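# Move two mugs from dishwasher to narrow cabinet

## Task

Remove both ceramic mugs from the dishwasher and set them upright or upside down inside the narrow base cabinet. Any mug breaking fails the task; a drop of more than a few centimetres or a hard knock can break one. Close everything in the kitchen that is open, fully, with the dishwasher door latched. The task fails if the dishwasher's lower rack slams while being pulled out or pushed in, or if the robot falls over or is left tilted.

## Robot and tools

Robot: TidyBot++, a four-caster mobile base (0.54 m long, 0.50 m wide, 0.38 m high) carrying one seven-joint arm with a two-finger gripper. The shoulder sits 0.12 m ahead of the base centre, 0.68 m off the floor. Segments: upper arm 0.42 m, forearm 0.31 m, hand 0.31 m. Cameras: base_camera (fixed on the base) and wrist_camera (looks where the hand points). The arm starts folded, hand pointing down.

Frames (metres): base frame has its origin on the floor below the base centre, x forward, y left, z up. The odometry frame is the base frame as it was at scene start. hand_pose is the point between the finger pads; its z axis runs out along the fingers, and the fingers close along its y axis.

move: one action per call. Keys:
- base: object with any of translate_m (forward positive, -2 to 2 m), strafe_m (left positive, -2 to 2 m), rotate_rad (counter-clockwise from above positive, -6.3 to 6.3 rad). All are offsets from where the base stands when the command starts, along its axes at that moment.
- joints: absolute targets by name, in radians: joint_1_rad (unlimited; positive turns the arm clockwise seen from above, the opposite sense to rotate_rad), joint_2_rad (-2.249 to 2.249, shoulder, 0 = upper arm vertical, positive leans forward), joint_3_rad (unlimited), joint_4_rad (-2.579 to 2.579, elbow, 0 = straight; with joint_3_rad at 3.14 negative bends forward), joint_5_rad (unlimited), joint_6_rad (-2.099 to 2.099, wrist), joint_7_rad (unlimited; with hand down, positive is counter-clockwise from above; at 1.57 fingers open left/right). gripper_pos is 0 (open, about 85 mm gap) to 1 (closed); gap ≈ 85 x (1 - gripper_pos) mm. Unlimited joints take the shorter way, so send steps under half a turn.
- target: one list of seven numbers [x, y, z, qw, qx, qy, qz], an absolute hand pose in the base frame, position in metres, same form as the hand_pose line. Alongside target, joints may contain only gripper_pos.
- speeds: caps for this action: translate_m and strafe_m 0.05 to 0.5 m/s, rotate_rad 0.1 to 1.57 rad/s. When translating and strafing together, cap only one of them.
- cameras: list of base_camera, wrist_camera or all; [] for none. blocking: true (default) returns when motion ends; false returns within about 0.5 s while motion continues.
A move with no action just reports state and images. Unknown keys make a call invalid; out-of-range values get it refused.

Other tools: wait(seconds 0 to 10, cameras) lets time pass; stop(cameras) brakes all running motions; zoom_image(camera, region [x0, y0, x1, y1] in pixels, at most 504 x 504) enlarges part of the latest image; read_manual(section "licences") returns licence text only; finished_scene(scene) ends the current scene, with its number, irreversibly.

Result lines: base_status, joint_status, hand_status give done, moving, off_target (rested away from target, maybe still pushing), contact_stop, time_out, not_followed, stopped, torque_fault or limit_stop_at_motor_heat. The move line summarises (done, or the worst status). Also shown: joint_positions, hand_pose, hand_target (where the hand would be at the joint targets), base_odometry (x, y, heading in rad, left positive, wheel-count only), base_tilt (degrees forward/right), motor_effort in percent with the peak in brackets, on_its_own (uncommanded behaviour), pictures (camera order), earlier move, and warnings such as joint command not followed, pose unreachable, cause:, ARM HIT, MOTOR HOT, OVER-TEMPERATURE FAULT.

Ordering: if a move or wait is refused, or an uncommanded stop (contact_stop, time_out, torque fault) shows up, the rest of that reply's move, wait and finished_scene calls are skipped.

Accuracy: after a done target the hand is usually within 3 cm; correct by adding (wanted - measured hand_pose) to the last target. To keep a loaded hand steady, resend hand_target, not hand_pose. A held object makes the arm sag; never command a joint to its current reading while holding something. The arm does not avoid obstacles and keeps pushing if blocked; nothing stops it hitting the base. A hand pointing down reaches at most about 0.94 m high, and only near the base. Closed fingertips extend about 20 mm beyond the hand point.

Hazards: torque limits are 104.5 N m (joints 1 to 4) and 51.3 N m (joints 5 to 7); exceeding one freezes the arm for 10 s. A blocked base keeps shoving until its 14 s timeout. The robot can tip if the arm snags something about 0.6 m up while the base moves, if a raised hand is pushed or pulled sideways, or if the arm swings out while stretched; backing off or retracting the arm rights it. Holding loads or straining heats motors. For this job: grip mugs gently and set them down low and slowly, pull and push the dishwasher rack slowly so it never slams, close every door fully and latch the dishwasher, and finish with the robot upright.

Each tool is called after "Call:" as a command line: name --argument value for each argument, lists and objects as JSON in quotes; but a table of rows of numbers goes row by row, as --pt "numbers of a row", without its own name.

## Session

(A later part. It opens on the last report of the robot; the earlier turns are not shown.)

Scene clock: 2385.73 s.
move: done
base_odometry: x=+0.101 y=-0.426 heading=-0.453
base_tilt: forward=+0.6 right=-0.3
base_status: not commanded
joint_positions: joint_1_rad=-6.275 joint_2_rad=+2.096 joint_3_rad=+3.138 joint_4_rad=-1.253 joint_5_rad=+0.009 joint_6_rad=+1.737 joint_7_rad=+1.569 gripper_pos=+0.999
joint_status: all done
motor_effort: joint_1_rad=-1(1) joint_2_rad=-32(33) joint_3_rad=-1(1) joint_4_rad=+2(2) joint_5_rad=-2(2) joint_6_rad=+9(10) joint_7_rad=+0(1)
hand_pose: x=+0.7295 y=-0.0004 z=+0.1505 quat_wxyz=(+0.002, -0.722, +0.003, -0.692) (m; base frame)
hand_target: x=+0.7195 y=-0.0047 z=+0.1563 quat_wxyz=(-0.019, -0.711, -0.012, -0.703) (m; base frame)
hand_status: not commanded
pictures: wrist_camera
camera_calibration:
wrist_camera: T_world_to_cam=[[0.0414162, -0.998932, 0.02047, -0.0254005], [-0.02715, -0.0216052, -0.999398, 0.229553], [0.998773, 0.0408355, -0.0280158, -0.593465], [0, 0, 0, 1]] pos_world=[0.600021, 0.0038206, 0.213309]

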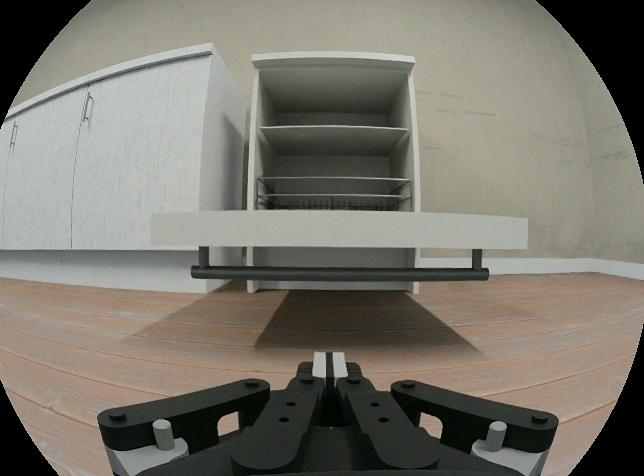

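Call:
move --joints '{"joint_2_rad": 2.22, "joint_4_rad": -0.951, "joint_6_rad": 1.525}' --cameras '["wrist_camera"]'

Scene clock: 2440.23 s.
move: done
base_odometry: x=+0.101 y=-0.426 heading=-0.453
base_tilt: forward=+0.6 right=-0.3
base_status: not commanded
joint_positions: joint_1_rad=-6.275 joint_2_rad=+2.191 joint_3_rad=+3.138 joint_4_rad=-0.970 joint_5_rad=+0.009 joint_6_rad=+1.580 joint_7_rad=+1.570 gripper_pos=+0.999
joint_status: all done
motor_effort: joint_1_rad=-1(1) joint_2_rad=-33(35) joint_3_rad=-1(1) joint_4_rad=+5(5) joint_5_rad=-1(2) joint_6_rad=+9(11) joint_7_rad=+0(1)
hand_pose: x=+0.7666 y=-0.0010 z=+0.1198 quat_wxyz=(+0.001, -0.711, +0.002, -0.704) (m; base frame)
hand_target: x=+0.7553 y=-0.0050 z=+0.0898 quat_wxyz=(-0.018, -0.733, -0.013, -0.680) (m; base frame)
hand_status: not commanded
pictures: wrist_camera
camera_calibration:
wrist_camera: T_world_to_cam=[[0.0404399, -0.998892, 0.0240652, -0.0265619], [0.00442204, -0.0239057, -0.999704, 0.175782], [0.999172, 0.0405344, 0.0034504, -0.635451], [0, 0, 0, 1]] pos_world=[0.635222, 0.00342734, 0.178561]

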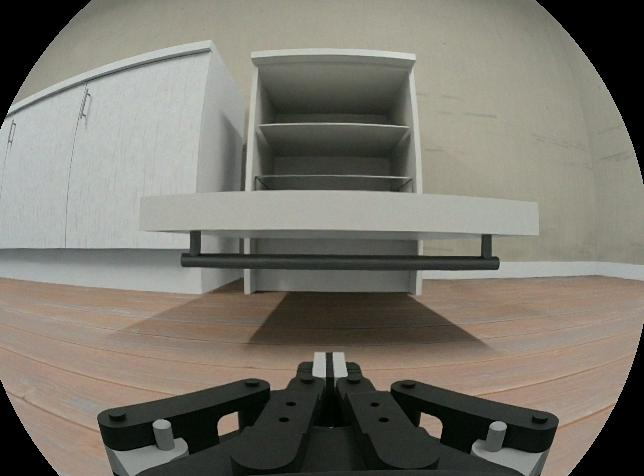

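Call:
move --base '{"translate_m": 0.27}' --speeds '{"translate_m": 0.2}' --cameras '["all"]'

Scene clock: 2450.07 s.
move: done
base_odometry: x=+0.344 y=-0.543 heading=-0.452
base_tilt: forward=+0.6 right=-0.4
base_status: done
joint_positions: joint_1_rad=-6.275 joint_2_rad=+2.205 joint_3_rad=+3.138 joint_4_rad=-0.961 joint_5_rad=+0.009 joint_6_rad=+1.577 joint_7_rad=+1.570 gripper_pos=+0.999
joint_status: not commanded
motor_effort: joint_1_rad=-1(2) joint_2_rad=-34(36) joint_3_rad=-1(1) joint_4_rad=+5(6) joint_5_rad=-1(2) joint_6_rad=+9(10) joint_7_rad=+0(1)
hand_pose: x=+0.7617 y=-0.0009 z=+0.1128 quat_wxyz=(+0.001, -0.713, +0.002, -0.701) (m; base frame)
hand_target: x=+0.7553 y=-0.0050 z=+0.0898 quat_wxyz=(-0.018, -0.733, -0.013, -0.680) (m; base frame)
hand_status: not commanded
pictures: base_camera, wrist_camera
camera_calibration:
wrist_camera: T_world_to_cam=[[0.0406312, -0.998892, 0.0237378, -0.0262045], [-0.0035797, -0.0239028, -0.999708, 0.17484], [0.999168, 0.0405343, -0.00454693, -0.629681], [0, 0, 0, 1]] pos_world=[0.630847, 0.00352733, 0.172548]

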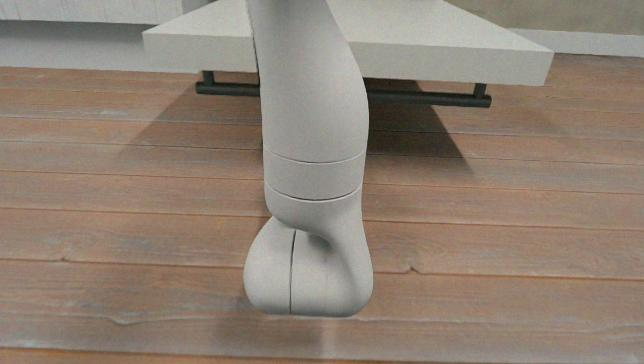

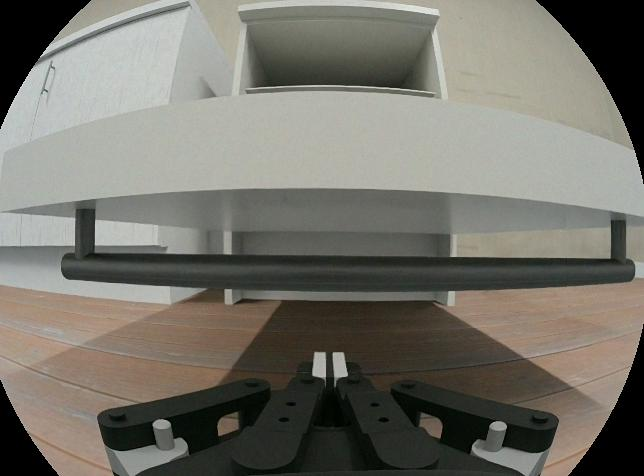

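Call:
move --base '{"translate_m": 0.087}' --speeds '{"translate_m": 0.1}' --cameras '["all"]'

Scene clock: 2463.30 s.
move: done
base_odometry: x=+0.423 y=-0.581 heading=-0.452
base_tilt: forward=+0.5 right=-0.3
base_status: done
joint_positions: joint_1_rad=-6.275 joint_2_rad=+2.207 joint_3_rad=+3.138 joint_4_rad=-0.960 joint_5_rad=+0.009 joint_6_rad=+1.577 joint_7_rad=+1.570 gripper_pos=+0.999
joint_status: not commanded
motor_effort: joint_1_rad=-1(2) joint_2_rad=-33(36) joint_3_rad=+0(1) joint_4_rad=+5(6) joint_5_rad=-2(2) joint_6_rad=+10(10) joint_7_rad=+0(1)
hand_pose: x=+0.7607 y=-0.0009 z=+0.1115 quat_wxyz=(+0.001, -0.714, +0.002, -0.700) (m; base frame)
hand_target: x=+0.7553 y=-0.0050 z=+0.0898 quat_wxyz=(-0.018, -0.733, -0.013, -0.680) (m; base frame)
hand_status: not commanded
pictures: base_camera, wrist_camera
camera_calibration:
wrist_camera: T_world_to_cam=[[0.0406665, -0.998892, 0.0236798, -0.0261543], [-0.00507988, -0.0239058, -0.999701, 0.174678], [0.99916, 0.0405341, -0.00604642, -0.628529], [0, 0, 0, 1]] pos_world=[0.629952, 0.00352734, 0.171445]

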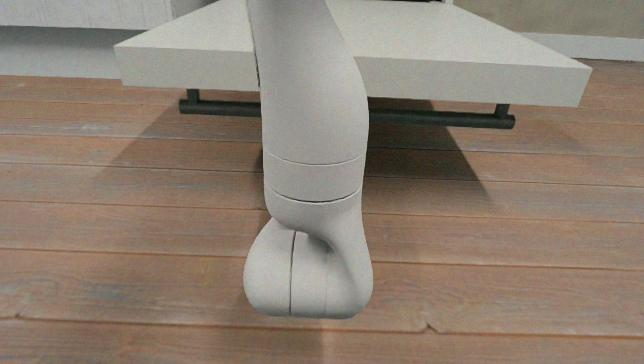

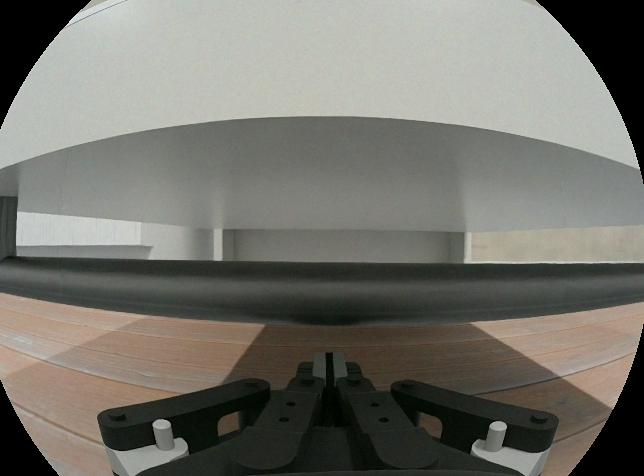

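Call:
move --joints '{"joint_2_rad": 2.165, "joint_4_rad": -1.03, "joint_6_rad": 1.66}' --cameras '[]'

Call:
move --joints '{"joint_2_rad": 2.12, "joint_4_rad": -1.1, "joint_6_rad": 1.7}' --cameras '["wrist_camera"]'

Call:
move --joints '{"joint_2_rad": 2.08, "joint_4_rad": -1.165, "joint_6_rad": 1.73}' --cameras '["wrist_camera"]'

Scene clock: 2504.90 s.
move: done
base_odometry: x=+0.423 y=-0.581 heading=-0.452
base_tilt: forward=+0.6 right=-0.3
base_status: not commanded
joint_positions: joint_1_rad=-6.275 joint_2_rad=+2.173 joint_3_rad=+3.138 joint_4_rad=-1.022 joint_5_rad=+0.009 joint_6_rad=+1.627 joint_7_rad=+1.570 gripper_pos=+0.999
joint_status: all done
motor_effort: joint_1_rad=+0(1) joint_2_rad=-36(36) joint_3_rad=+0(1) joint_4_rad=+6(6) joint_5_rad=-1(2) joint_6_rad=+9(10) joint_7_rad=+0(1)
hand_pose: x=+0.7605 y=-0.0009 z=+0.1308 quat_wxyz=(+0.001, -0.706, +0.002, -0.708) (m; base frame)
hand_target: x=+0.7619 y=-0.0051 z=+0.1435 quat_wxyz=(-0.020, -0.694, -0.012, -0.719) (m; base frame)
hand_status: not commanded
pictures: none
No camera images: "cameras" was empty.

Scene clock: 2505.70 s.
move: done
base_odometry: x=+0.423 y=-0.581 heading=-0.452
base_tilt: forward=+0.6 right=-0.3
base_status: not commanded
joint_positions: joint_1_rad=-6.275 joint_2_rad=+2.143 joint_3_rad=+3.138 joint_4_rad=-1.093 joint_5_rad=+0.009 joint_6_rad=+1.636 joint_7_rad=+1.570 gripper_pos=+0.999
joint_status: all done
motor_effort: joint_1_rad=-1(1) joint_2_rad=-36(36) joint_3_rad=-1(1) joint_4_rad=+5(6) joint_5_rad=-1(2) joint_6_rad=+11(12) joint_7_rad=+0(0)
hand_pose: x=+0.7544 y=-0.0007 z=+0.1321 quat_wxyz=(+0.001, -0.717, +0.002, -0.697) (m; base frame)
hand_target: x=+0.7641 y=-0.0051 z=+0.1646 quat_wxyz=(-0.020, -0.689, -0.012, -0.725) (m; base frame)
hand_status: not commanded
pictures: wrist_camera
camera_calibration:
wrist_camera: T_world_to_cam=[[0.0410793, -0.9989, 0.0225899, -0.0263868], [-0.0145986, -0.0232067, -0.999624, 0.202453], [0.999049, 0.0407341, -0.0155359, -0.620732], [0, 0, 0, 1]] pos_world=[0.624182, 0.00362548, 0.193329]

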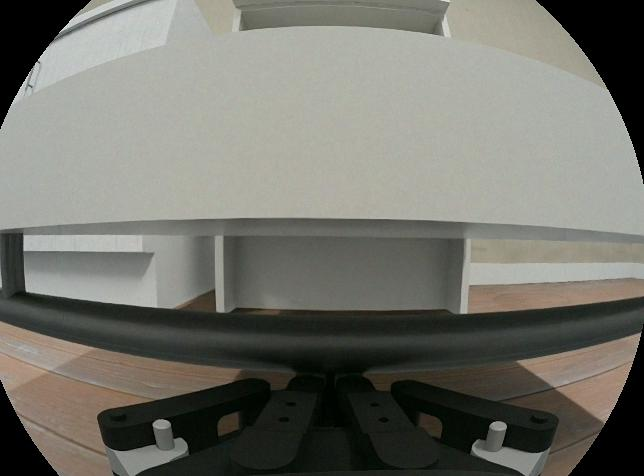

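Scene clock: 2506.50 s.
move: done
base_odometry: x=+0.423 y=-0.581 heading=-0.452
base_tilt: forward=+0.6 right=-0.3
base_status: not commanded
joint_positions: joint_1_rad=-6.275 joint_2_rad=+2.116 joint_3_rad=+3.138 joint_4_rad=-1.162 joint_5_rad=+0.009 joint_6_rad=+1.643 joint_7_rad=+1.570 gripper_pos=+0.999
joint_status: all done
motor_effort: joint_1_rad=-1(1) joint_2_rad=-38(39) joint_3_rad=-1(1) joint_4_rad=+5(6) joint_5_rad=-2(2) joint_6_rad=+13(14) joint_7_rad=+0(0)
hand_pose: x=+0.7468 y=-0.0006 z=+0.1324 quat_wxyz=(+0.001, -0.729, +0.002, -0.684) (m; base frame)
hand_target: x=+0.7647 y=-0.0051 z=+0.1814 quat_wxyz=(-0.020, -0.687, -0.012, -0.726) (m; base frame)
hand_status: not commanded
pictures: wrist_camera
camera_calibration:
wrist_camera: T_world_to_cam=[[0.0420185, -0.998904, 0.0206252, -0.0263677], [-0.0496159, -0.0227042, -0.99851, 0.228657], [0.997884, 0.0409326, -0.0505156, -0.607623], [0, 0, 0, 1]] pos_world=[0.61879, 0.00372424, 0.198165]

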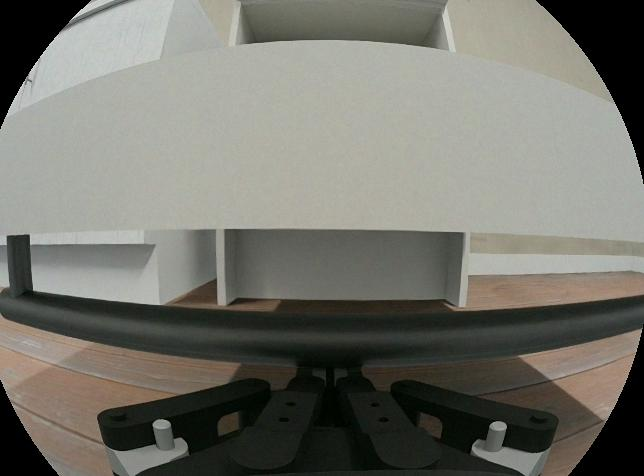

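Call:
move --base '{"translate_m": 0.015}' --speeds '{"translate_m": 0.06}' --joints '{"joint_2_rad": 2.02, "joint_4_rad": -1.2, "joint_6_rad": 1.82}' --cameras '["wrist_camera"]'

Scene clock: 2513.33 s.
move: off_target
base_odometry: x=+0.436 y=-0.588 heading=-0.451
base_tilt: forward=+0.5 right=-0.3
base_status: done
joint_positions: joint_1_rad=-6.275 joint_2_rad=+2.106 joint_3_rad=+3.138 joint_4_rad=-1.223 joint_5_rad=+0.009 joint_6_rad=+1.695 joint_7_rad=+1.570 gripper_pos=+0.999
joint_status: joint_2_rad off_target (ended at +2.106, target +2.020); joint_6_rad off_target (ended at +1.695, target +1.820); the others done
motor_effort: joint_1_rad=+0(2) joint_2_rad=-48(48) joint_3_rad=-1(1) joint_4_rad=+10(10) joint_5_rad=-2(2) joint_6_rad=+20(20) joint_7_rad=+0(1)
hand_pose: x=+0.7332 y=-0.0004 z=+0.1389 quat_wxyz=(+0.002, -0.729, +0.002, -0.685) (m; base frame)
hand_target: x=+0.7801 y=-0.0053 z=+0.2386 quat_wxyz=(-0.021, -0.644, -0.011, -0.765) (m; base frame)
hand_status: not commanded
pictures: wrist_camera
camera_calibration:
wrist_camera: T_world_to_cam=[[0.0419821, -0.998913, 0.0202665, -0.0257278], [-0.0487305, -0.0223075, -0.998563, 0.233745], [0.997929, 0.0409341, -0.0496141, -0.593846], [0, 0, 0, 1]] pos_world=[0.605087, 0.00382299, 0.204468]

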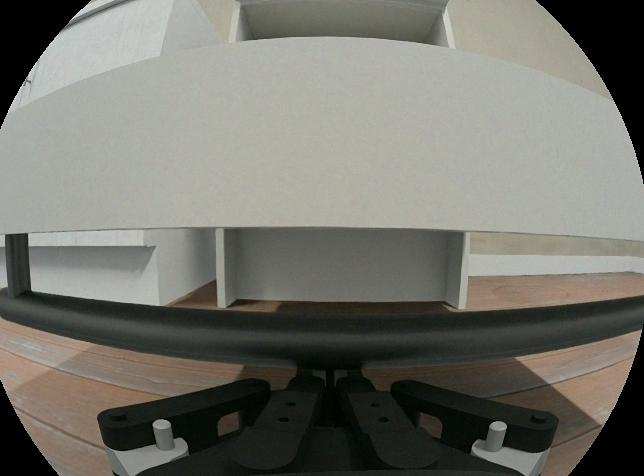

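Call:
move --joints '{"joint_2_rad": 1.97, "joint_4_rad": -1.18, "joint_6_rad": 1.86}' --cameras '[]'

Call:
move --joints '{"joint_2_rad": 1.93, "joint_4_rad": -1.16, "joint_6_rad": 1.9}' --cameras '["wrist_camera"]'

Scene clock: 2531.83 s.
move: off_target
base_odometry: x=+0.436 y=-0.588 heading=-0.451
base_tilt: forward=+0.6 right=-0.3
base_status: not commanded
joint_positions: joint_1_rad=-6.275 joint_2_rad=+2.051 joint_3_rad=+3.138 joint_4_rad=-1.225 joint_5_rad=+0.009 joint_6_rad=+1.758 joint_7_rad=+1.573 gripper_pos=+0.999
joint_status: joint_2_rad off_target (ended at +2.051, target +1.970); joint_4_rad off_target (ended at -1.225, target -1.180); joint_6_rad off_target (ended at +1.758, target +1.860)
motor_effort: joint_1_rad=-1(1) joint_2_rad=-50(54) joint_3_rad=-1(1) joint_4_rad=+11(14) joint_5_rad=-1(3) joint_6_rad=+17(21) joint_7_rad=+0(1)
hand_pose: x=+0.7611 y=-0.0008 z=+0.1926 quat_wxyz=(+0.000, -0.688, +0.001, -0.726) (m; base frame)
hand_target: x=+0.8031 y=-0.0055 z=+0.2902 quat_wxyz=(-0.022, -0.601, -0.010, -0.799) (m; base frame)
hand_status: not commanded
pictures: none
No camera images: "cameras" was empty.

Scene clock: 2532.63 s.
move: off_target
base_odometry: x=+0.436 y=-0.588 heading=-0.451
base_tilt: forward=+0.6 right=-0.3
base_status: not commanded
joint_positions: joint_1_rad=-6.275 joint_2_rad=+2.047 joint_3_rad=+3.138 joint_4_rad=-1.224 joint_5_rad=+0.009 joint_6_rad=+1.803 joint_7_rad=+1.573 gripper_pos=+0.999
joint_status: joint_2_rad off_target (ended at +2.047, target +1.930); joint_4_rad off_target (ended at -1.224, target -1.160); joint_6_rad off_target (ended at +1.803, target +1.900)
motor_effort: joint_1_rad=+0(1) joint_2_rad=-54(56) joint_3_rad=-1(1) joint_4_rad=+13(14) joint_5_rad=-1(2) joint_6_rad=+16(18) joint_7_rad=+0(0)
hand_pose: x=+0.7619 y=-0.0008 z=+0.2092 quat_wxyz=(+0.000, -0.670, +0.001, -0.742) (m; base frame)
hand_target: x=+0.8181 y=-0.0056 z=+0.3357 quat_wxyz=(-0.022, -0.560, -0.010, -0.828) (m; base frame)
hand_status: not commanded
pictures: wrist_camera
camera_calibration:
wrist_camera: T_world_to_cam=[[0.037204, -0.998832, 0.0308333, -0.0273054], [0.116602, -0.0263049, -0.99283, 0.17817], [0.992482, 0.0405324, 0.115487, -0.649398], [0, 0, 0, 1]] pos_world=[0.624757, 0.0037349, 0.252731]

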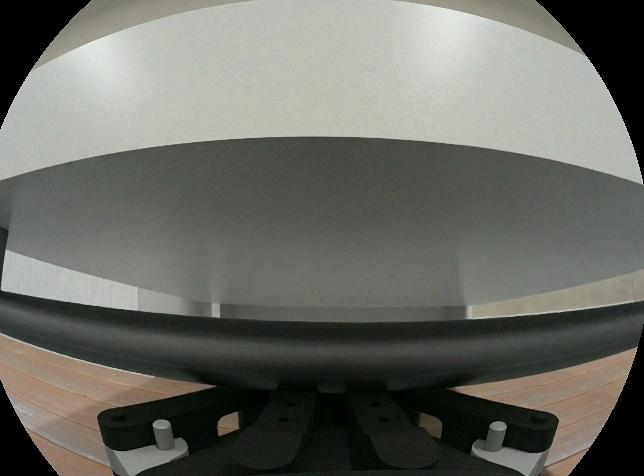

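Call:
move --joints '{"joint_2_rad": 1.867, "joint_4_rad": -1.263, "joint_6_rad": 1.933}' --cameras '[]'

Call:
move --joints '{"joint_2_rad": 1.802, "joint_4_rad": -1.367, "joint_6_rad": 1.973}' --cameras '["wrist_camera"]'

Scene clock: 2572.00 s.
move: off_target
base_odometry: x=+0.436 y=-0.588 heading=-0.451
base_tilt: forward=+0.6 right=-0.3
base_status: not commanded
joint_positions: joint_1_rad=-6.275 joint_2_rad=+1.930 joint_3_rad=+3.138 joint_4_rad=-1.302 joint_5_rad=+0.009 joint_6_rad=+1.846 joint_7_rad=+1.575 gripper_pos=+0.999
joint_status: joint_2_rad off_target (ended at +1.930, target +1.867); the others done
motor_effort: joint_1_rad=-1(2) joint_2_rad=-47(57) joint_3_rad=-1(1) joint_4_rad=+8(14) joint_5_rad=-1(2) joint_6_rad=+14(18) joint_7_rad=+0(1)
hand_pose: x=+0.7904 y=-0.0010 z=+0.2780 quat_wxyz=(+0.000, -0.639, +0.001, -0.769) (m; base frame)
hand_target: x=+0.8149 y=-0.0056 z=+0.3583 quat_wxyz=(-0.022, -0.563, -0.010, -0.826) (m; base frame)
hand_status: not commanded
pictures: none
No camera images: "cameras" was empty.

Scene clock: 2573.03 s.
move: off_target
base_odometry: x=+0.436 y=-0.588 heading=-0.451
base_tilt: forward=+0.5 right=-0.3
base_status: not commanded
joint_positions: joint_1_rad=-6.275 joint_2_rad=+1.866 joint_3_rad=+3.138 joint_4_rad=-1.377 joint_5_rad=+0.009 joint_6_rad=+1.882 joint_7_rad=+1.575 gripper_pos=+0.999
joint_status: joint_2_rad off_target (ended at +1.866, target +1.802); the others done
motor_effort: joint_1_rad=-1(3) joint_2_rad=-47(49) joint_3_rad=-1(2) joint_4_rad=+8(9) joint_5_rad=-1(2) joint_6_rad=+14(19) joint_7_rad=+0(0)
hand_pose: x=+0.7944 y=-0.0011 z=+0.3119 quat_wxyz=(+0.000, -0.629, +0.001, -0.778) (m; base frame)
hand_target: x=+0.8096 y=-0.0056 z=+0.3851 quat_wxyz=(-0.022, -0.563, -0.010, -0.826) (m; base frame)
hand_status: not commanded
pictures: wrist_camera
camera_calibration:
wrist_camera: T_world_to_cam=[[0.033554, -0.998786, 0.0360658, -0.0306673], [0.222735, -0.0277056, -0.974485, 0.186335], [0.974301, 0.040731, 0.221535, -0.712166], [0, 0, 0, 1]] pos_world=[0.653391, 0.00353966, 0.340456]

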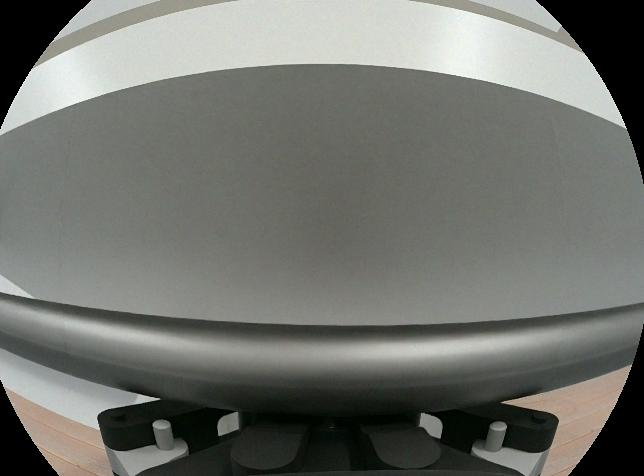

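Call:
move --joints '{"joint_2_rad": 1.707, "joint_4_rad": -1.55, "joint_6_rad": 2.01}' --cameras '[]'

Call:
move --base '{"translate_m": 0.02}' --speeds '{"translate_m": 0.06}' --joints '{"joint_2_rad": 1.612, "joint_4_rad": -1.733, "joint_6_rad": 2.044}' --cameras '["wrist_camera"]'

Scene clock: 2613.13 s.
move: off_target
base_odometry: x=+0.436 y=-0.588 heading=-0.451
base_tilt: forward=+0.6 right=-0.4
base_status: not commanded
joint_positions: joint_1_rad=-6.275 joint_2_rad=+1.759 joint_3_rad=+3.138 joint_4_rad=-1.540 joint_5_rad=+0.009 joint_6_rad=+1.899 joint_7_rad=+1.575 gripper_pos=+0.999
joint_status: joint_2_rad off_target (ended at +1.759, target +1.707); joint_6_rad off_target (ended at +1.899, target +2.010); the others done
motor_effort: joint_1_rad=-1(3) joint_2_rad=-46(49) joint_3_rad=-1(2) joint_4_rad=+4(7) joint_5_rad=-1(2) joint_6_rad=+19(21) joint_7_rad=+0(0)
hand_pose: x=+0.7900 y=-0.0009 z=+0.3459 quat_wxyz=(+0.000, -0.644, +0.001, -0.765) (m; base frame)
hand_target: x=+0.7948 y=-0.0054 z=+0.4115 quat_wxyz=(-0.022, -0.584, -0.010, -0.812) (m; base frame)
hand_status: not commanded
pictures: none
No camera images: "cameras" was empty.

Scene clock: 2614.30 s.
move: off_target
base_odometry: x=+0.454 y=-0.596 heading=-0.451
base_tilt: forward=+0.6 right=-0.3
base_status: done
joint_positions: joint_1_rad=-6.275 joint_2_rad=+1.672 joint_3_rad=+3.138 joint_4_rad=-1.734 joint_5_rad=+0.009 joint_6_rad=+1.950 joint_7_rad=+1.575 gripper_pos=+0.999
joint_status: joint_2_rad off_target (ended at +1.672, target +1.612); the others done
motor_effort: joint_1_rad=-1(2) joint_2_rad=-47(49) joint_3_rad=-1(2) joint_4_rad=+4(6) joint_5_rad=-1(2) joint_6_rad=+18(22) joint_7_rad=+0(1)
hand_pose: x=+0.7648 y=-0.0006 z=+0.3717 quat_wxyz=(+0.001, -0.665, +0.001, -0.747) (m; base frame)
hand_target: x=+0.7759 y=-0.0052 z=+0.4396 quat_wxyz=(-0.022, -0.605, -0.010, -0.795) (m; base frame)
hand_status: not commanded
pictures: wrist_camera
camera_calibration:
wrist_camera: T_world_to_cam=[[0.0376485, -0.998807, 0.031101, -0.032541], [0.129025, -0.0260039, -0.9913, 0.32914], [0.990926, 0.0413338, 0.127892, -0.674476], [0, 0, 0, 1]] pos_world=[0.627114, 0.00393535, 0.413548]

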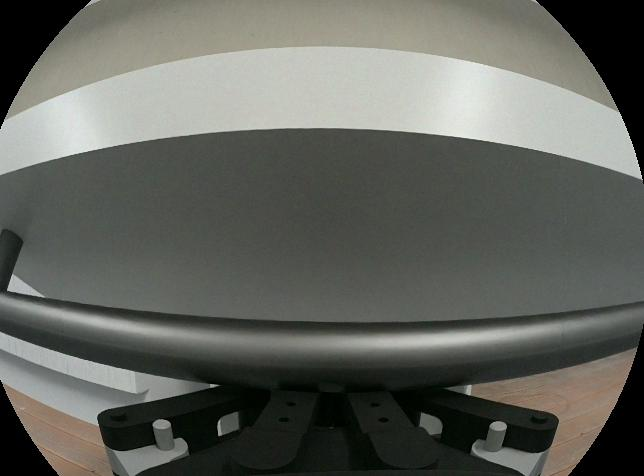

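Call:
move --base '{"translate_m": 0.016}' --speeds '{"translate_m": 0.06}' --joints '{"joint_2_rad": 1.5, "joint_4_rad": -1.868, "joint_6_rad": 2.052}' --cameras '[]'

Call:
move --base '{"translate_m": 0.02}' --speeds '{"translate_m": 0.06}' --joints '{"joint_2_rad": 1.43, "joint_4_rad": -1.937, "joint_6_rad": 2.05}' --cameras '["wrist_camera"]'

Scene clock: 2624.67 s.
move: off_target
base_odometry: x=+0.469 y=-0.603 heading=-0.450
base_tilt: forward=+0.6 right=-0.3
base_status: done
joint_positions: joint_1_rad=-6.274 joint_2_rad=+1.548 joint_3_rad=+3.138 joint_4_rad=-1.858 joint_5_rad=+0.009 joint_6_rad=+1.964 joint_7_rad=+1.575 gripper_pos=+0.999
joint_status: joint_2_rad off_target (ended at +1.548, target +1.500); the others done
motor_effort: joint_1_rad=-1(4) joint_2_rad=-44(51) joint_3_rad=+0(2) joint_4_rad=+2(8) joint_5_rad=-1(2) joint_6_rad=+16(25) joint_7_rad=+1(1)
hand_pose: x=+0.7661 y=-0.0012 z=+0.4277 quat_wxyz=(+0.000, -0.660, +0.001, -0.751) (m; base frame)
hand_target: x=+0.7694 y=-0.0052 z=+0.4837 quat_wxyz=(-0.021, -0.611, -0.010, -0.791) (m; base frame)
hand_status: not commanded
pictures: none
No camera images: "cameras" was empty.

Scene clock: 2625.67 s.
move: off_target
base_odometry: x=+0.487 y=-0.612 heading=-0.450
base_tilt: forward=+0.6 right=-0.3
base_status: done
joint_positions: joint_1_rad=-6.274 joint_2_rad=+1.497 joint_3_rad=+3.138 joint_4_rad=-1.946 joint_5_rad=+0.009 joint_6_rad=+1.971 joint_7_rad=+1.575 gripper_pos=+0.999
joint_status: joint_2_rad off_target (ended at +1.497, target +1.430); the others done
motor_effort: joint_1_rad=-2(4) joint_2_rad=-46(49) joint_3_rad=-2(2) joint_4_rad=+2(7) joint_5_rad=+0(2) joint_6_rad=+19(22) joint_7_rad=+1(1)
hand_pose: x=+0.7550 y=-0.0012 z=+0.4432 quat_wxyz=(+0.000, -0.672, +0.001, -0.741) (m; base frame)
hand_target: x=+0.7666 y=-0.0051 z=+0.5126 quat_wxyz=(-0.021, -0.612, -0.010, -0.791) (m; base frame)
hand_status: not commanded
pictures: wrist_camera
camera_calibration:
wrist_camera: T_world_to_cam=[[0.0375136, -0.998843, 0.0300752, -0.0345162], [0.111991, -0.0257045, -0.993377, 0.415065], [0.993001, 0.0406333, 0.110897, -0.667936], [0, 0, 0, 1]] pos_world=[0.618072, 0.00333318, 0.487426]

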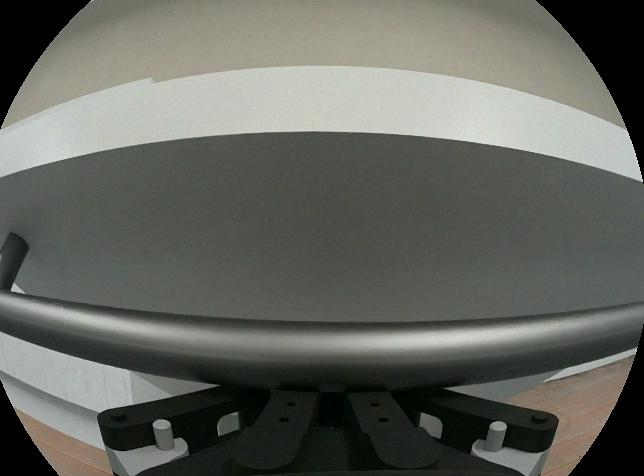

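Call:
move --base '{"translate_m": 0.015}' --speeds '{"translate_m": 0.06}' --joints '{"joint_2_rad": 1.353, "joint_4_rad": -1.993, "joint_6_rad": 2.025}' --cameras '[]'

Call:
move --base '{"translate_m": 0.015}' --speeds '{"translate_m": 0.06}' --joints '{"joint_2_rad": 1.283, "joint_4_rad": -2.049, "joint_6_rad": 2.005}' --cameras '["wrist_camera"]'

Call:
move --base '{"translate_m": 0.018}' --speeds '{"translate_m": 0.06}' --joints '{"joint_2_rad": 1.212, "joint_4_rad": -2.092, "joint_6_rad": 1.975}' --cameras '["wrist_camera"]'

Scene clock: 2635.53 s.
move: off_target
base_odometry: x=+0.501 y=-0.619 heading=-0.449
base_tilt: forward=+0.6 right=-0.3
base_status: done
joint_positions: joint_1_rad=-6.273 joint_2_rad=+1.416 joint_3_rad=+3.138 joint_4_rad=-2.000 joint_5_rad=+0.009 joint_6_rad=+1.970 joint_7_rad=+1.575 gripper_pos=+0.999
joint_status: joint_2_rad off_target (ended at +1.416, target +1.353); the others done
motor_effort: joint_1_rad=-2(5) joint_2_rad=-47(50) joint_3_rad=-2(3) joint_4_rad=+1(8) joint_5_rad=+0(3) joint_6_rad=+21(22) joint_7_rad=+1(1)
hand_pose: x=+0.7584 y=-0.0017 z=+0.4827 quat_wxyz=(+0.000, -0.662, +0.001, -0.750) (m; base frame)
hand_target: x=+0.7676 y=-0.0051 z=+0.5419 quat_wxyz=(-0.021, -0.613, -0.010, -0.789) (m; base frame)
hand_status: not commanded
pictures: none
No camera images: "cameras" was empty.

Scene clock: 2636.37 s.
move: off_target
base_odometry: x=+0.514 y=-0.625 heading=-0.449
base_tilt: forward=+0.6 right=-0.3
base_status: done
joint_positions: joint_1_rad=-6.273 joint_2_rad=+1.354 joint_3_rad=+3.138 joint_4_rad=-2.056 joint_5_rad=+0.009 joint_6_rad=+1.951 joint_7_rad=+1.575 gripper_pos=+0.999
joint_status: joint_2_rad off_target (ended at +1.354, target +1.283); the others done
motor_effort: joint_1_rad=-2(5) joint_2_rad=-48(50) joint_3_rad=-2(3) joint_4_rad=+2(8) joint_5_rad=+0(2) joint_6_rad=+21(22) joint_7_rad=+1(1)
hand_pose: x=+0.7558 y=-0.0017 z=+0.5038 quat_wxyz=(+0.000, -0.667, +0.001, -0.745) (m; base frame)
hand_target: x=+0.7650 y=-0.0051 z=+0.5677 quat_wxyz=(-0.021, -0.616, -0.011, -0.788) (m; base frame)
hand_status: not commanded
pictures: wrist_camera
camera_calibration:
wrist_camera: T_world_to_cam=[[0.0367977, -0.998828, 0.0314386, -0.0369908], [0.125203, -0.026604, -0.991774, 0.464312], [0.991449, 0.0404312, 0.124077, -0.680923], [0, 0, 0, 1]] pos_world=[0.618328, 0.00293567, 0.546143]

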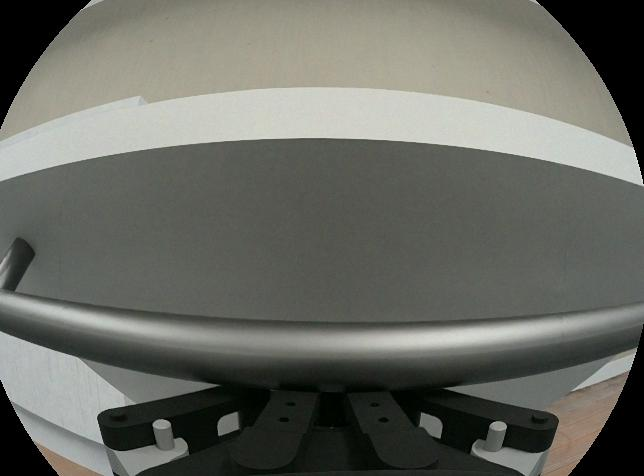

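Scene clock: 2637.20 s.
move: off_target
base_odometry: x=+0.531 y=-0.633 heading=-0.449
base_tilt: forward=+0.6 right=-0.4
base_status: done
joint_positions: joint_1_rad=-6.273 joint_2_rad=+1.282 joint_3_rad=+3.139 joint_4_rad=-2.101 joint_5_rad=+0.009 joint_6_rad=+1.931 joint_7_rad=+1.575 gripper_pos=+0.999
joint_status: joint_2_rad off_target (ended at +1.282, target +1.212); the others done
motor_effort: joint_1_rad=-4(5) joint_2_rad=-47(50) joint_3_rad=-3(3) joint_4_rad=+3(9) joint_5_rad=+1(2) joint_6_rad=+20(23) joint_7_rad=+1(1)
hand_pose: x=+0.7564 y=-0.0017 z=+0.5335 quat_wxyz=(+0.000, -0.664, +0.001, -0.748) (m; base frame)
hand_target: x=+0.7644 y=-0.0051 z=+0.5939 quat_wxyz=(-0.021, -0.617, -0.011, -0.787) (m; base frame)
hand_status: not commanded
pictures: wrist_camera
camera_calibration:
wrist_camera: T_world_to_cam=[[0.0367043, -0.998809, 0.032139, -0.0383467], [0.132722, -0.0270035, -0.990785, 0.487529], [0.990473, 0.0406317, 0.131573, -0.68846], [0, 0, 0, 1]] pos_world=[0.618602, 0.00283728, 0.574852]

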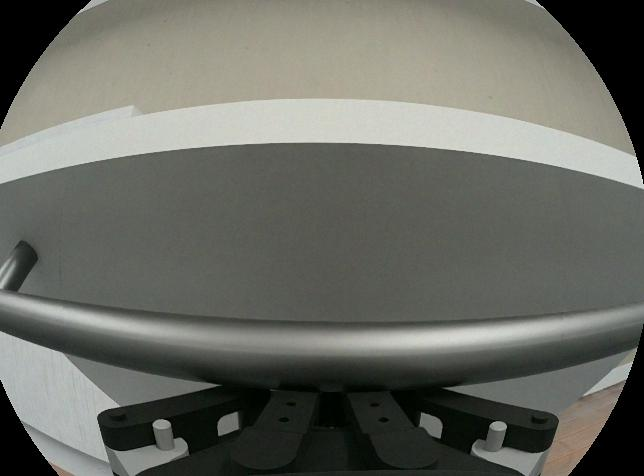

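Call:
move --cameras '["wrist_camera"]'

Scene clock: 2653.57 s.
base_odometry: x=+0.531 y=-0.633 heading=-0.449
base_tilt: forward=+0.6 right=-0.3
base_status: done
joint_positions: joint_1_rad=-6.273 joint_2_rad=+1.282 joint_3_rad=+3.139 joint_4_rad=-2.101 joint_5_rad=+0.009 joint_6_rad=+1.931 joint_7_rad=+1.575 gripper_pos=+0.999
joint_status: joint_2_rad off_target (ended at +1.282, target +1.212); the others done
motor_effort: joint_1_rad=-4(5) joint_2_rad=-47(50) joint_3_rad=-2(3) joint_4_rad=+3(9) joint_5_rad=-1(2) joint_6_rad=+20(23) joint_7_rad=+1(1)
hand_pose: x=+0.7564 y=-0.0017 z=+0.5335 quat_wxyz=(+0.000, -0.664, +0.001, -0.748) (m; base frame)
hand_target: x=+0.7644 y=-0.0051 z=+0.5939 quat_wxyz=(-0.021, -0.617, -0.011, -0.787) (m; base frame)
hand_status: not commanded
pictures: wrist_camera
camera_calibration:
wrist_camera: T_world_to_cam=[[0.0367043, -0.998809, 0.032139, -0.0383467], [0.132722, -0.0270035, -0.990785, 0.487529], [0.990473, 0.0406317, 0.131573, -0.68846], [0, 0, 0, 1]] pos_world=[0.618602, 0.00283728, 0.574852]

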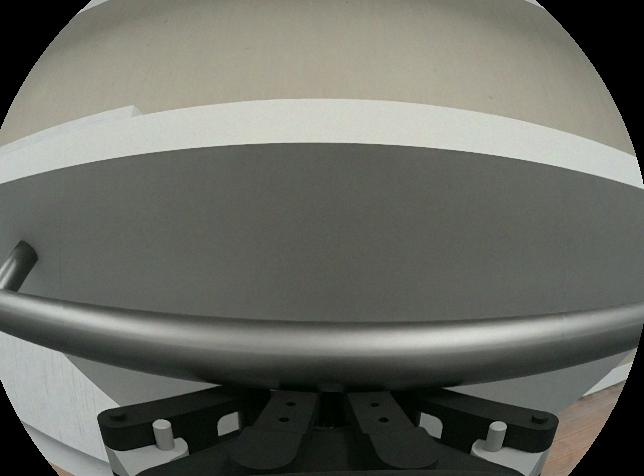

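Call:
move --base '{"translate_m": 0.016}' --speeds '{"translate_m": 0.06}' --joints '{"joint_2_rad": 1.137, "joint_4_rad": -2.126, "joint_6_rad": 1.935}' --cameras '[]'

Call:
move --base '{"translate_m": 0.02}' --speeds '{"translate_m": 0.06}' --joints '{"joint_2_rad": 1.068, "joint_4_rad": -2.158, "joint_6_rad": 1.9}' --cameras '["wrist_camera"]'

Scene clock: 2659.30 s.
move: off_target
base_odometry: x=+0.545 y=-0.640 heading=-0.448
base_tilt: forward=+0.6 right=-0.3
base_status: done
joint_positions: joint_1_rad=-6.273 joint_2_rad=+1.213 joint_3_rad=+3.139 joint_4_rad=-2.139 joint_5_rad=+0.009 joint_6_rad=+1.892 joint_7_rad=+1.575 gripper_pos=+0.999
joint_status: joint_2_rad off_target (ended at +1.213, target +1.137); the others done
motor_effort: joint_1_rad=-4(5) joint_2_rad=-49(50) joint_3_rad=-3(3) joint_4_rad=+4(9) joint_5_rad=+1(2) joint_6_rad=+21(22) joint_7_rad=+1(1)
hand_pose: x=+0.7569 y=-0.0019 z=+0.5564 quat_wxyz=(+0.000, -0.667, +0.001, -0.745) (m; base frame)
hand_target: x=+0.7649 y=-0.0051 z=+0.6215 quat_wxyz=(-0.021, -0.616, -0.011, -0.787) (m; base frame)
hand_status: not commanded
pictures: none
No camera images: "cameras" was empty.

Scene clock: 2660.17 s.
move: off_target
base_odometry: x=+0.563 y=-0.648 heading=-0.448
base_tilt: forward=+0.6 right=-0.3
base_status: done
joint_positions: joint_1_rad=-6.272 joint_2_rad=+1.145 joint_3_rad=+3.139 joint_4_rad=-2.171 joint_5_rad=+0.009 joint_6_rad=+1.860 joint_7_rad=+1.575 gripper_pos=+0.999
joint_status: joint_2_rad off_target (ended at +1.145, target +1.068); the others done
motor_effort: joint_1_rad=-4(5) joint_2_rad=-48(50) joint_3_rad=-2(3) joint_4_rad=+5(10) joint_5_rad=+1(2) joint_6_rad=+20(24) joint_7_rad=+1(1)
hand_pose: x=+0.7567 y=-0.0020 z=+0.5815 quat_wxyz=(-0.001, -0.666, +0.000, -0.746) (m; base frame)
hand_target: x=+0.7632 y=-0.0051 z=+0.6468 quat_wxyz=(-0.021, -0.615, -0.011, -0.788) (m; base frame)
hand_status: not commanded
pictures: wrist_camera
camera_calibration:
wrist_camera: T_world_to_cam=[[0.0367504, -0.998761, 0.0335658, -0.04104], [0.12807, -0.0286043, -0.991353, 0.538838], [0.991084, 0.0407314, 0.12686, -0.692796], [0, 0, 0, 1]] pos_world=[0.619118, 0.0026425, 0.623444]

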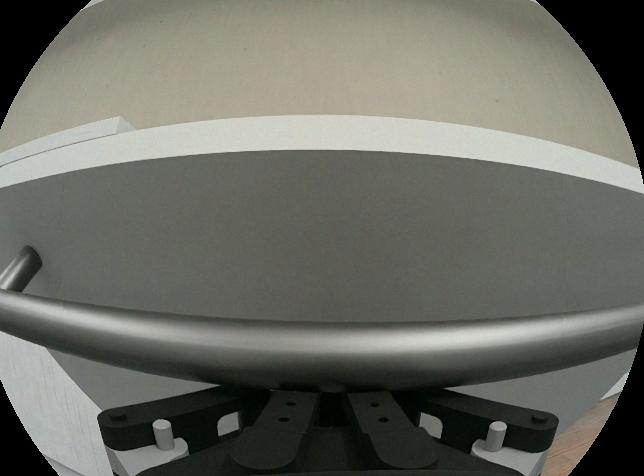

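Call:
move --base '{"translate_m": 0.022}' --speeds '{"translate_m": 0.06}' --joints '{"joint_2_rad": 0.991, "joint_4_rad": -2.182, "joint_6_rad": 1.838}' --cameras '[]'

Call:
move --base '{"translate_m": 0.022}' --speeds '{"translate_m": 0.06}' --joints '{"joint_2_rad": 0.925, "joint_4_rad": -2.2, "joint_6_rad": 1.794}' --cameras '["wrist_camera"]'

Scene clock: 2670.13 s.
move: off_target
base_odometry: x=+0.583 y=-0.658 heading=-0.447
base_tilt: forward=+0.6 right=-0.4
base_status: done
joint_positions: joint_1_rad=-6.272 joint_2_rad=+1.068 joint_3_rad=+3.140 joint_4_rad=-2.198 joint_5_rad=+0.009 joint_6_rad=+1.808 joint_7_rad=+1.575 gripper_pos=+0.999
joint_status: joint_2_rad off_target (ended at +1.068, target +0.991); the others done
motor_effort: joint_1_rad=-4(5) joint_2_rad=-47(50) joint_3_rad=-3(4) joint_4_rad=+7(11) joint_5_rad=+0(3) joint_6_rad=+20(22) joint_7_rad=+1(1)
hand_pose: x=+0.7581 y=-0.0024 z=+0.6075 quat_wxyz=(-0.001, -0.666, +0.000, -0.746) (m; base frame)
hand_target: x=+0.7638 y=-0.0051 z=+0.6709 quat_wxyz=(-0.021, -0.619, -0.011, -0.785) (m; base frame)
hand_status: not commanded
pictures: none
No camera images: "cameras" was empty.

Scene clock: 2671.00 s.
move: off_target
base_odometry: x=+0.603 y=-0.667 heading=-0.447
base_tilt: forward=+0.6 right=-0.4
base_status: done
joint_positions: joint_1_rad=-6.272 joint_2_rad=+1.005 joint_3_rad=+3.141 joint_4_rad=-2.221 joint_5_rad=+0.009 joint_6_rad=+1.767 joint_7_rad=+1.575 gripper_pos=+0.999
joint_status: joint_2_rad off_target (ended at +1.005, target +0.925); the others done
motor_effort: joint_1_rad=-4(6) joint_2_rad=-48(49) joint_3_rad=-2(4) joint_4_rad=+8(12) joint_5_rad=+1(2) joint_6_rad=+20(22) joint_7_rad=+1(1)
hand_pose: x=+0.7570 y=-0.0028 z=+0.6286 quat_wxyz=(-0.002, -0.667, +0.000, -0.745) (m; base frame)
hand_target: x=+0.7626 y=-0.0051 z=+0.6947 quat_wxyz=(-0.021, -0.617, -0.011, -0.786) (m; base frame)
hand_status: not commanded
pictures: wrist_camera
camera_calibration:
wrist_camera: T_world_to_cam=[[0.0359241, -0.998733, 0.0352468, -0.0437599], [0.124998, -0.030502, -0.991688, 0.587985], [0.991506, 0.0400313, 0.123744, -0.697378], [0, 0, 0, 1]] pos_world=[0.61953, 0.00214726, 0.670937]

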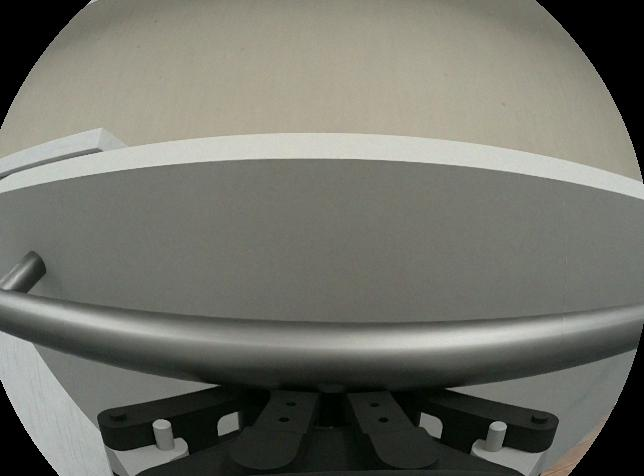

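Call:
move --base '{"translate_m": 0.0265}' --speeds '{"translate_m": 0.06}' --joints '{"joint_2_rad": 0.87, "joint_4_rad": -2.215, "joint_6_rad": 1.747}' --cameras '["wrist_camera"]'

Call:
move --base '{"translate_m": 0.023}' --speeds '{"translate_m": 0.06}' --joints '{"joint_2_rad": 0.808, "joint_4_rad": -2.227, "joint_6_rad": 1.697}' --cameras '["wrist_camera"]'

Scene clock: 2740.03 s.
move: off_target
base_odometry: x=+0.627 y=-0.679 heading=-0.446
base_tilt: forward=+0.6 right=-0.3
base_status: done
joint_positions: joint_1_rad=-6.271 joint_2_rad=+0.942 joint_3_rad=+3.141 joint_4_rad=-2.241 joint_5_rad=+0.009 joint_6_rad=+1.728 joint_7_rad=+1.575 gripper_pos=+0.999
joint_status: joint_2_rad off_target (ended at +0.942, target +0.870); the others done
motor_effort: joint_1_rad=-4(6) joint_2_rad=-46(50) joint_3_rad=-3(4) joint_4_rad=+9(12) joint_5_rad=+1(3) joint_6_rad=+19(21) joint_7_rad=+1(1)
hand_pose: x=+0.7555 y=-0.0031 z=+0.6511 quat_wxyz=(-0.002, -0.665, +0.000, -0.747) (m; base frame)
hand_target: x=+0.7613 y=-0.0051 z=+0.7111 quat_wxyz=(-0.021, -0.620, -0.011, -0.784) (m; base frame)
hand_status: not commanded
pictures: wrist_camera
camera_calibration:
wrist_camera: T_world_to_cam=[[0.0352752, -0.998727, 0.0360515, -0.0449251], [0.129494, -0.031202, -0.991089, 0.606723], [0.990953, 0.0396293, 0.128228, -0.701141], [0, 0, 0, 1]] pos_world=[0.617815, 0.00184876, 0.692842]

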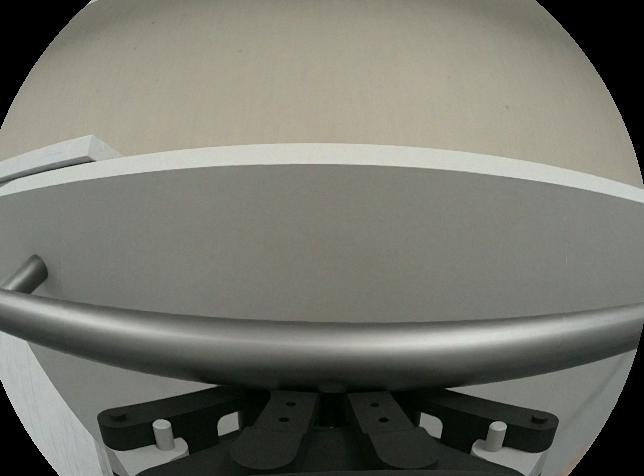

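Scene clock: 2740.93 s.
move: off_target
base_odometry: x=+0.648 y=-0.689 heading=-0.446
base_tilt: forward=+0.6 right=-0.3
base_status: done
joint_positions: joint_1_rad=-6.271 joint_2_rad=+0.884 joint_3_rad=+3.141 joint_4_rad=-2.256 joint_5_rad=+0.009 joint_6_rad=+1.681 joint_7_rad=+1.575 gripper_pos=+0.999
joint_status: joint_2_rad off_target (ended at +0.884, target +0.808); the others done
motor_effort: joint_1_rad=-5(6) joint_2_rad=-45(48) joint_3_rad=-3(4) joint_4_rad=+11(14) joint_5_rad=+2(3) joint_6_rad=+19(21) joint_7_rad=+1(1)
hand_pose: x=+0.7543 y=-0.0035 z=+0.6687 quat_wxyz=(-0.002, -0.667, +0.000, -0.745) (m; base frame)
hand_target: x=+0.7595 y=-0.0051 z=+0.7318 quat_wxyz=(-0.021, -0.620, -0.011, -0.784) (m; base frame)
hand_status: not commanded
pictures: wrist_camera
camera_calibration:
wrist_camera: T_world_to_cam=[[0.0348484, -0.998721, 0.0366232, -0.0459875], [0.12491, -0.0320055, -0.991652, 0.6281], [0.991556, 0.0391321, 0.123635, -0.699592], [0, 0, 0, 1]] pos_world=[0.616832, 0.00155042, 0.711035]

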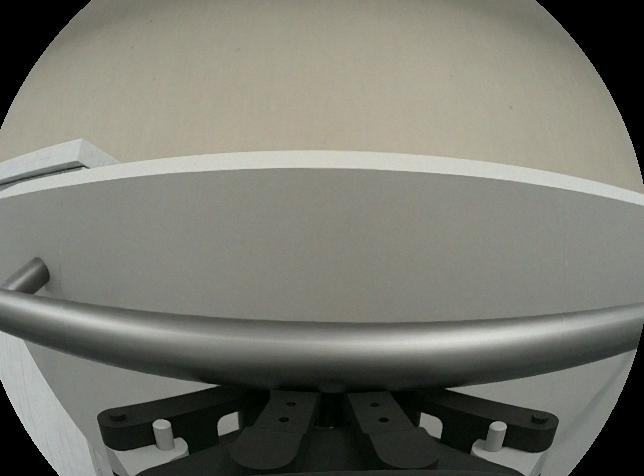

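Call:
move --base '{"translate_m": 0.0235}' --speeds '{"translate_m": 0.06}' --joints '{"joint_2_rad": 0.755, "joint_4_rad": -2.226, "joint_6_rad": 1.636}' --cameras '["wrist_camera"]'

Call:
move --base '{"translate_m": 0.021}' --speeds '{"translate_m": 0.06}' --joints '{"joint_2_rad": 0.712, "joint_4_rad": -2.228, "joint_6_rad": 1.594}' --cameras '["wrist_camera"]'

Scene clock: 2748.17 s.
move: off_target
base_odometry: x=+0.670 y=-0.699 heading=-0.445
base_tilt: forward=+0.6 right=-0.4
base_status: done
joint_positions: joint_1_rad=-6.271 joint_2_rad=+0.826 joint_3_rad=+3.142 joint_4_rad=-2.266 joint_5_rad=+0.009 joint_6_rad=+1.625 joint_7_rad=+1.575 gripper_pos=+0.999
joint_status: joint_2_rad off_target (ended at +0.826, target +0.755); joint_4_rad off_target (ended at -2.266, target -2.226); the others done
motor_effort: joint_1_rad=-2(6) joint_2_rad=-45(48) joint_3_rad=-1(4) joint_4_rad=+13(15) joint_5_rad=-1(4) joint_6_rad=+18(20) joint_7_rad=+1(1)
hand_pose: x=+0.7536 y=-0.0038 z=+0.6852 quat_wxyz=(-0.003, -0.669, +0.000, -0.743) (m; base frame)
hand_target: x=+0.7610 y=-0.0051 z=+0.7476 quat_wxyz=(-0.021, -0.623, -0.011, -0.782) (m; base frame)
hand_status: not commanded
pictures: wrist_camera
camera_calibration:
wrist_camera: T_world_to_cam=[[0.0346219, -0.998711, 0.0371156, -0.0469358], [0.117715, -0.0328042, -0.992505, 0.650645], [0.992444, 0.0387315, 0.116427, -0.696686], [0, 0, 0, 1]] pos_world=[0.616456, 0.00145224, 0.728624]

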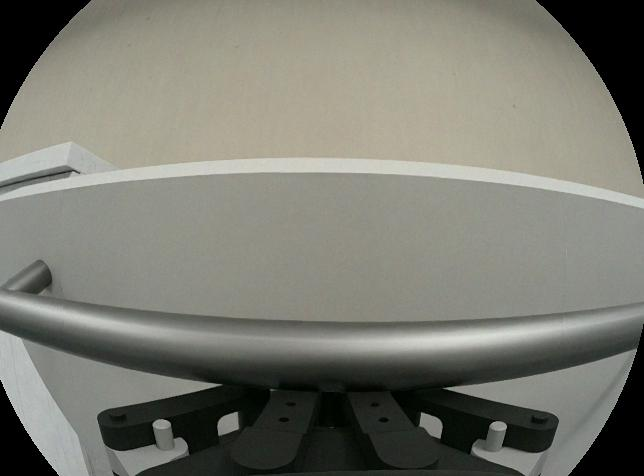

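Scene clock: 2749.03 s.
move: off_target
base_odometry: x=+0.689 y=-0.708 heading=-0.445
base_tilt: forward=+0.6 right=-0.3
base_status: done
joint_positions: joint_1_rad=-6.271 joint_2_rad=+0.780 joint_3_rad=+3.142 joint_4_rad=-2.274 joint_5_rad=+0.009 joint_6_rad=+1.583 joint_7_rad=+1.575 gripper_pos=+0.999
joint_status: joint_2_rad off_target (ended at +0.780, target +0.712); joint_4_rad off_target (ended at -2.274, target -2.228); the others done
motor_effort: joint_1_rad=-1(4) joint_2_rad=-44(46) joint_3_rad=-1(3) joint_4_rad=+15(18) joint_5_rad=+0(2) joint_6_rad=+18(21) joint_7_rad=+1(1)
hand_pose: x=+0.7523 y=-0.0040 z=+0.6988 quat_wxyz=(-0.003, -0.671, +0.000, -0.742) (m; base frame)
hand_target: x=+0.7603 y=-0.0051 z=+0.7617 quat_wxyz=(-0.021, -0.623, -0.011, -0.782) (m; base frame)
hand_status: not commanded
pictures: wrist_camera
camera_calibration:
wrist_camera: T_world_to_cam=[[0.0342859, -0.998703, 0.0376304, -0.0477918], [0.113913, -0.0335021, -0.992926, 0.667419], [0.992899, 0.0383299, 0.112616, -0.694591], [0, 0, 0, 1]] pos_world=[0.61527, 0.00125373, 0.742718]

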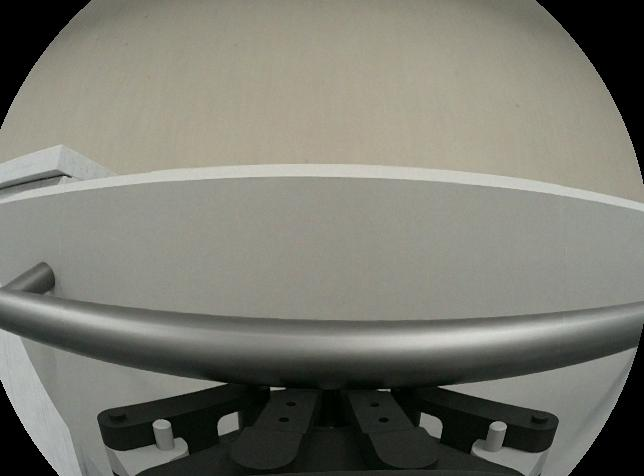

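Call:
move --base '{"translate_m": 0.0205}' --speeds '{"translate_m": 0.06}' --joints '{"joint_2_rad": 0.674, "joint_4_rad": -2.217, "joint_6_rad": 1.548}' --cameras '["wrist_camera"]'

Call:
move --base '{"translate_m": 0.022}' --speeds '{"translate_m": 0.06}' --joints '{"joint_2_rad": 0.637, "joint_4_rad": -2.214, "joint_6_rad": 1.51}' --cameras '["wrist_camera"]'

Scene clock: 2764.03 s.
move: off_target
base_odometry: x=+0.707 y=-0.717 heading=-0.445
base_tilt: forward=+0.5 right=-0.4
base_status: done
joint_positions: joint_1_rad=-6.271 joint_2_rad=+0.739 joint_3_rad=+3.142 joint_4_rad=-2.270 joint_5_rad=+0.009 joint_6_rad=+1.539 joint_7_rad=+1.575 gripper_pos=+0.999
joint_status: joint_2_rad off_target (ended at +0.739, target +0.674); joint_4_rad off_target (ended at -2.270, target -2.217); the others done
motor_effort: joint_1_rad=-2(5) joint_2_rad=-42(46) joint_3_rad=-1(3) joint_4_rad=+16(19) joint_5_rad=-1(2) joint_6_rad=+18(21) joint_7_rad=+1(1)
hand_pose: x=+0.7536 y=-0.0041 z=+0.7127 quat_wxyz=(-0.003, -0.670, -0.001, -0.742) (m; base frame)
hand_target: x=+0.7628 y=-0.0051 z=+0.7763 quat_wxyz=(-0.021, -0.622, -0.011, -0.783) (m; base frame)
hand_status: not commanded
pictures: wrist_camera
camera_calibration:
wrist_camera: T_world_to_cam=[[0.0341063, -0.998694, 0.0380494, -0.0485607], [0.114818, -0.033904, -0.992808, 0.680327], [0.992801, 0.0382298, 0.113512, -0.69805], [0, 0, 0, 1]] pos_world=[0.616567, 0.00125482, 0.756519]

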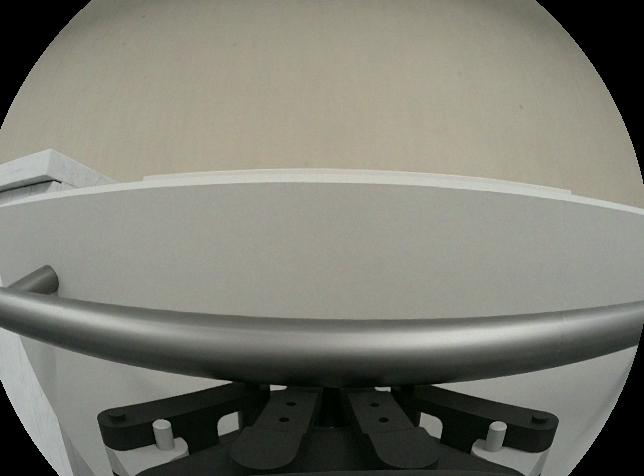

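Scene clock: 2764.93 s.
move: off_target
base_odometry: x=+0.727 y=-0.726 heading=-0.444
base_tilt: forward=+0.5 right=-0.4
base_status: done
joint_positions: joint_1_rad=-6.270 joint_2_rad=+0.700 joint_3_rad=+3.142 joint_4_rad=-2.269 joint_5_rad=+0.009 joint_6_rad=+1.500 joint_7_rad=+1.575 gripper_pos=+0.999
joint_status: joint_2_rad off_target (ended at +0.700, target +0.637); joint_4_rad off_target (ended at -2.269, target -2.214); the others done
motor_effort: joint_1_rad=-1(5) joint_2_rad=-42(45) joint_3_rad=-1(3) joint_4_rad=+16(20) joint_5_rad=+0(2) joint_6_rad=+18(21) joint_7_rad=+1(1)
hand_pose: x=+0.7536 y=-0.0043 z=+0.7252 quat_wxyz=(-0.004, -0.670, -0.001, -0.742) (m; base frame)
hand_target: x=+0.7624 y=-0.0051 z=+0.7898 quat_wxyz=(-0.021, -0.621, -0.011, -0.783) (m; base frame)
hand_status: not commanded
pictures: wrist_camera
camera_calibration:
wrist_camera: T_world_to_cam=[[0.033839, -0.998681, 0.038622, -0.0494102], [0.114826, -0.0345033, -0.992786, 0.692712], [0.992809, 0.0380297, 0.113507, -0.699466], [0, 0, 0, 1]] pos_world=[0.616567, 0.00115636, 0.769018]

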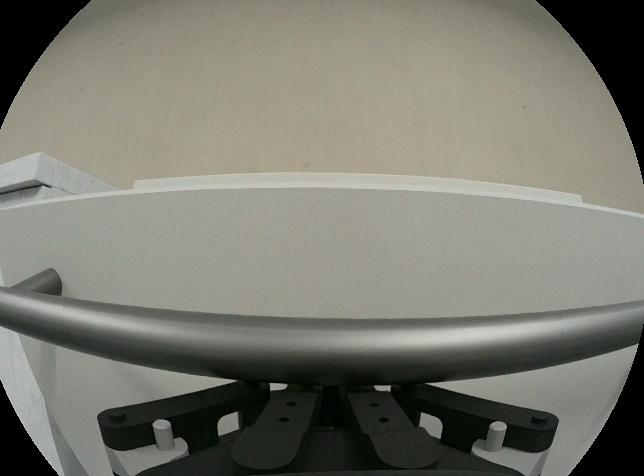

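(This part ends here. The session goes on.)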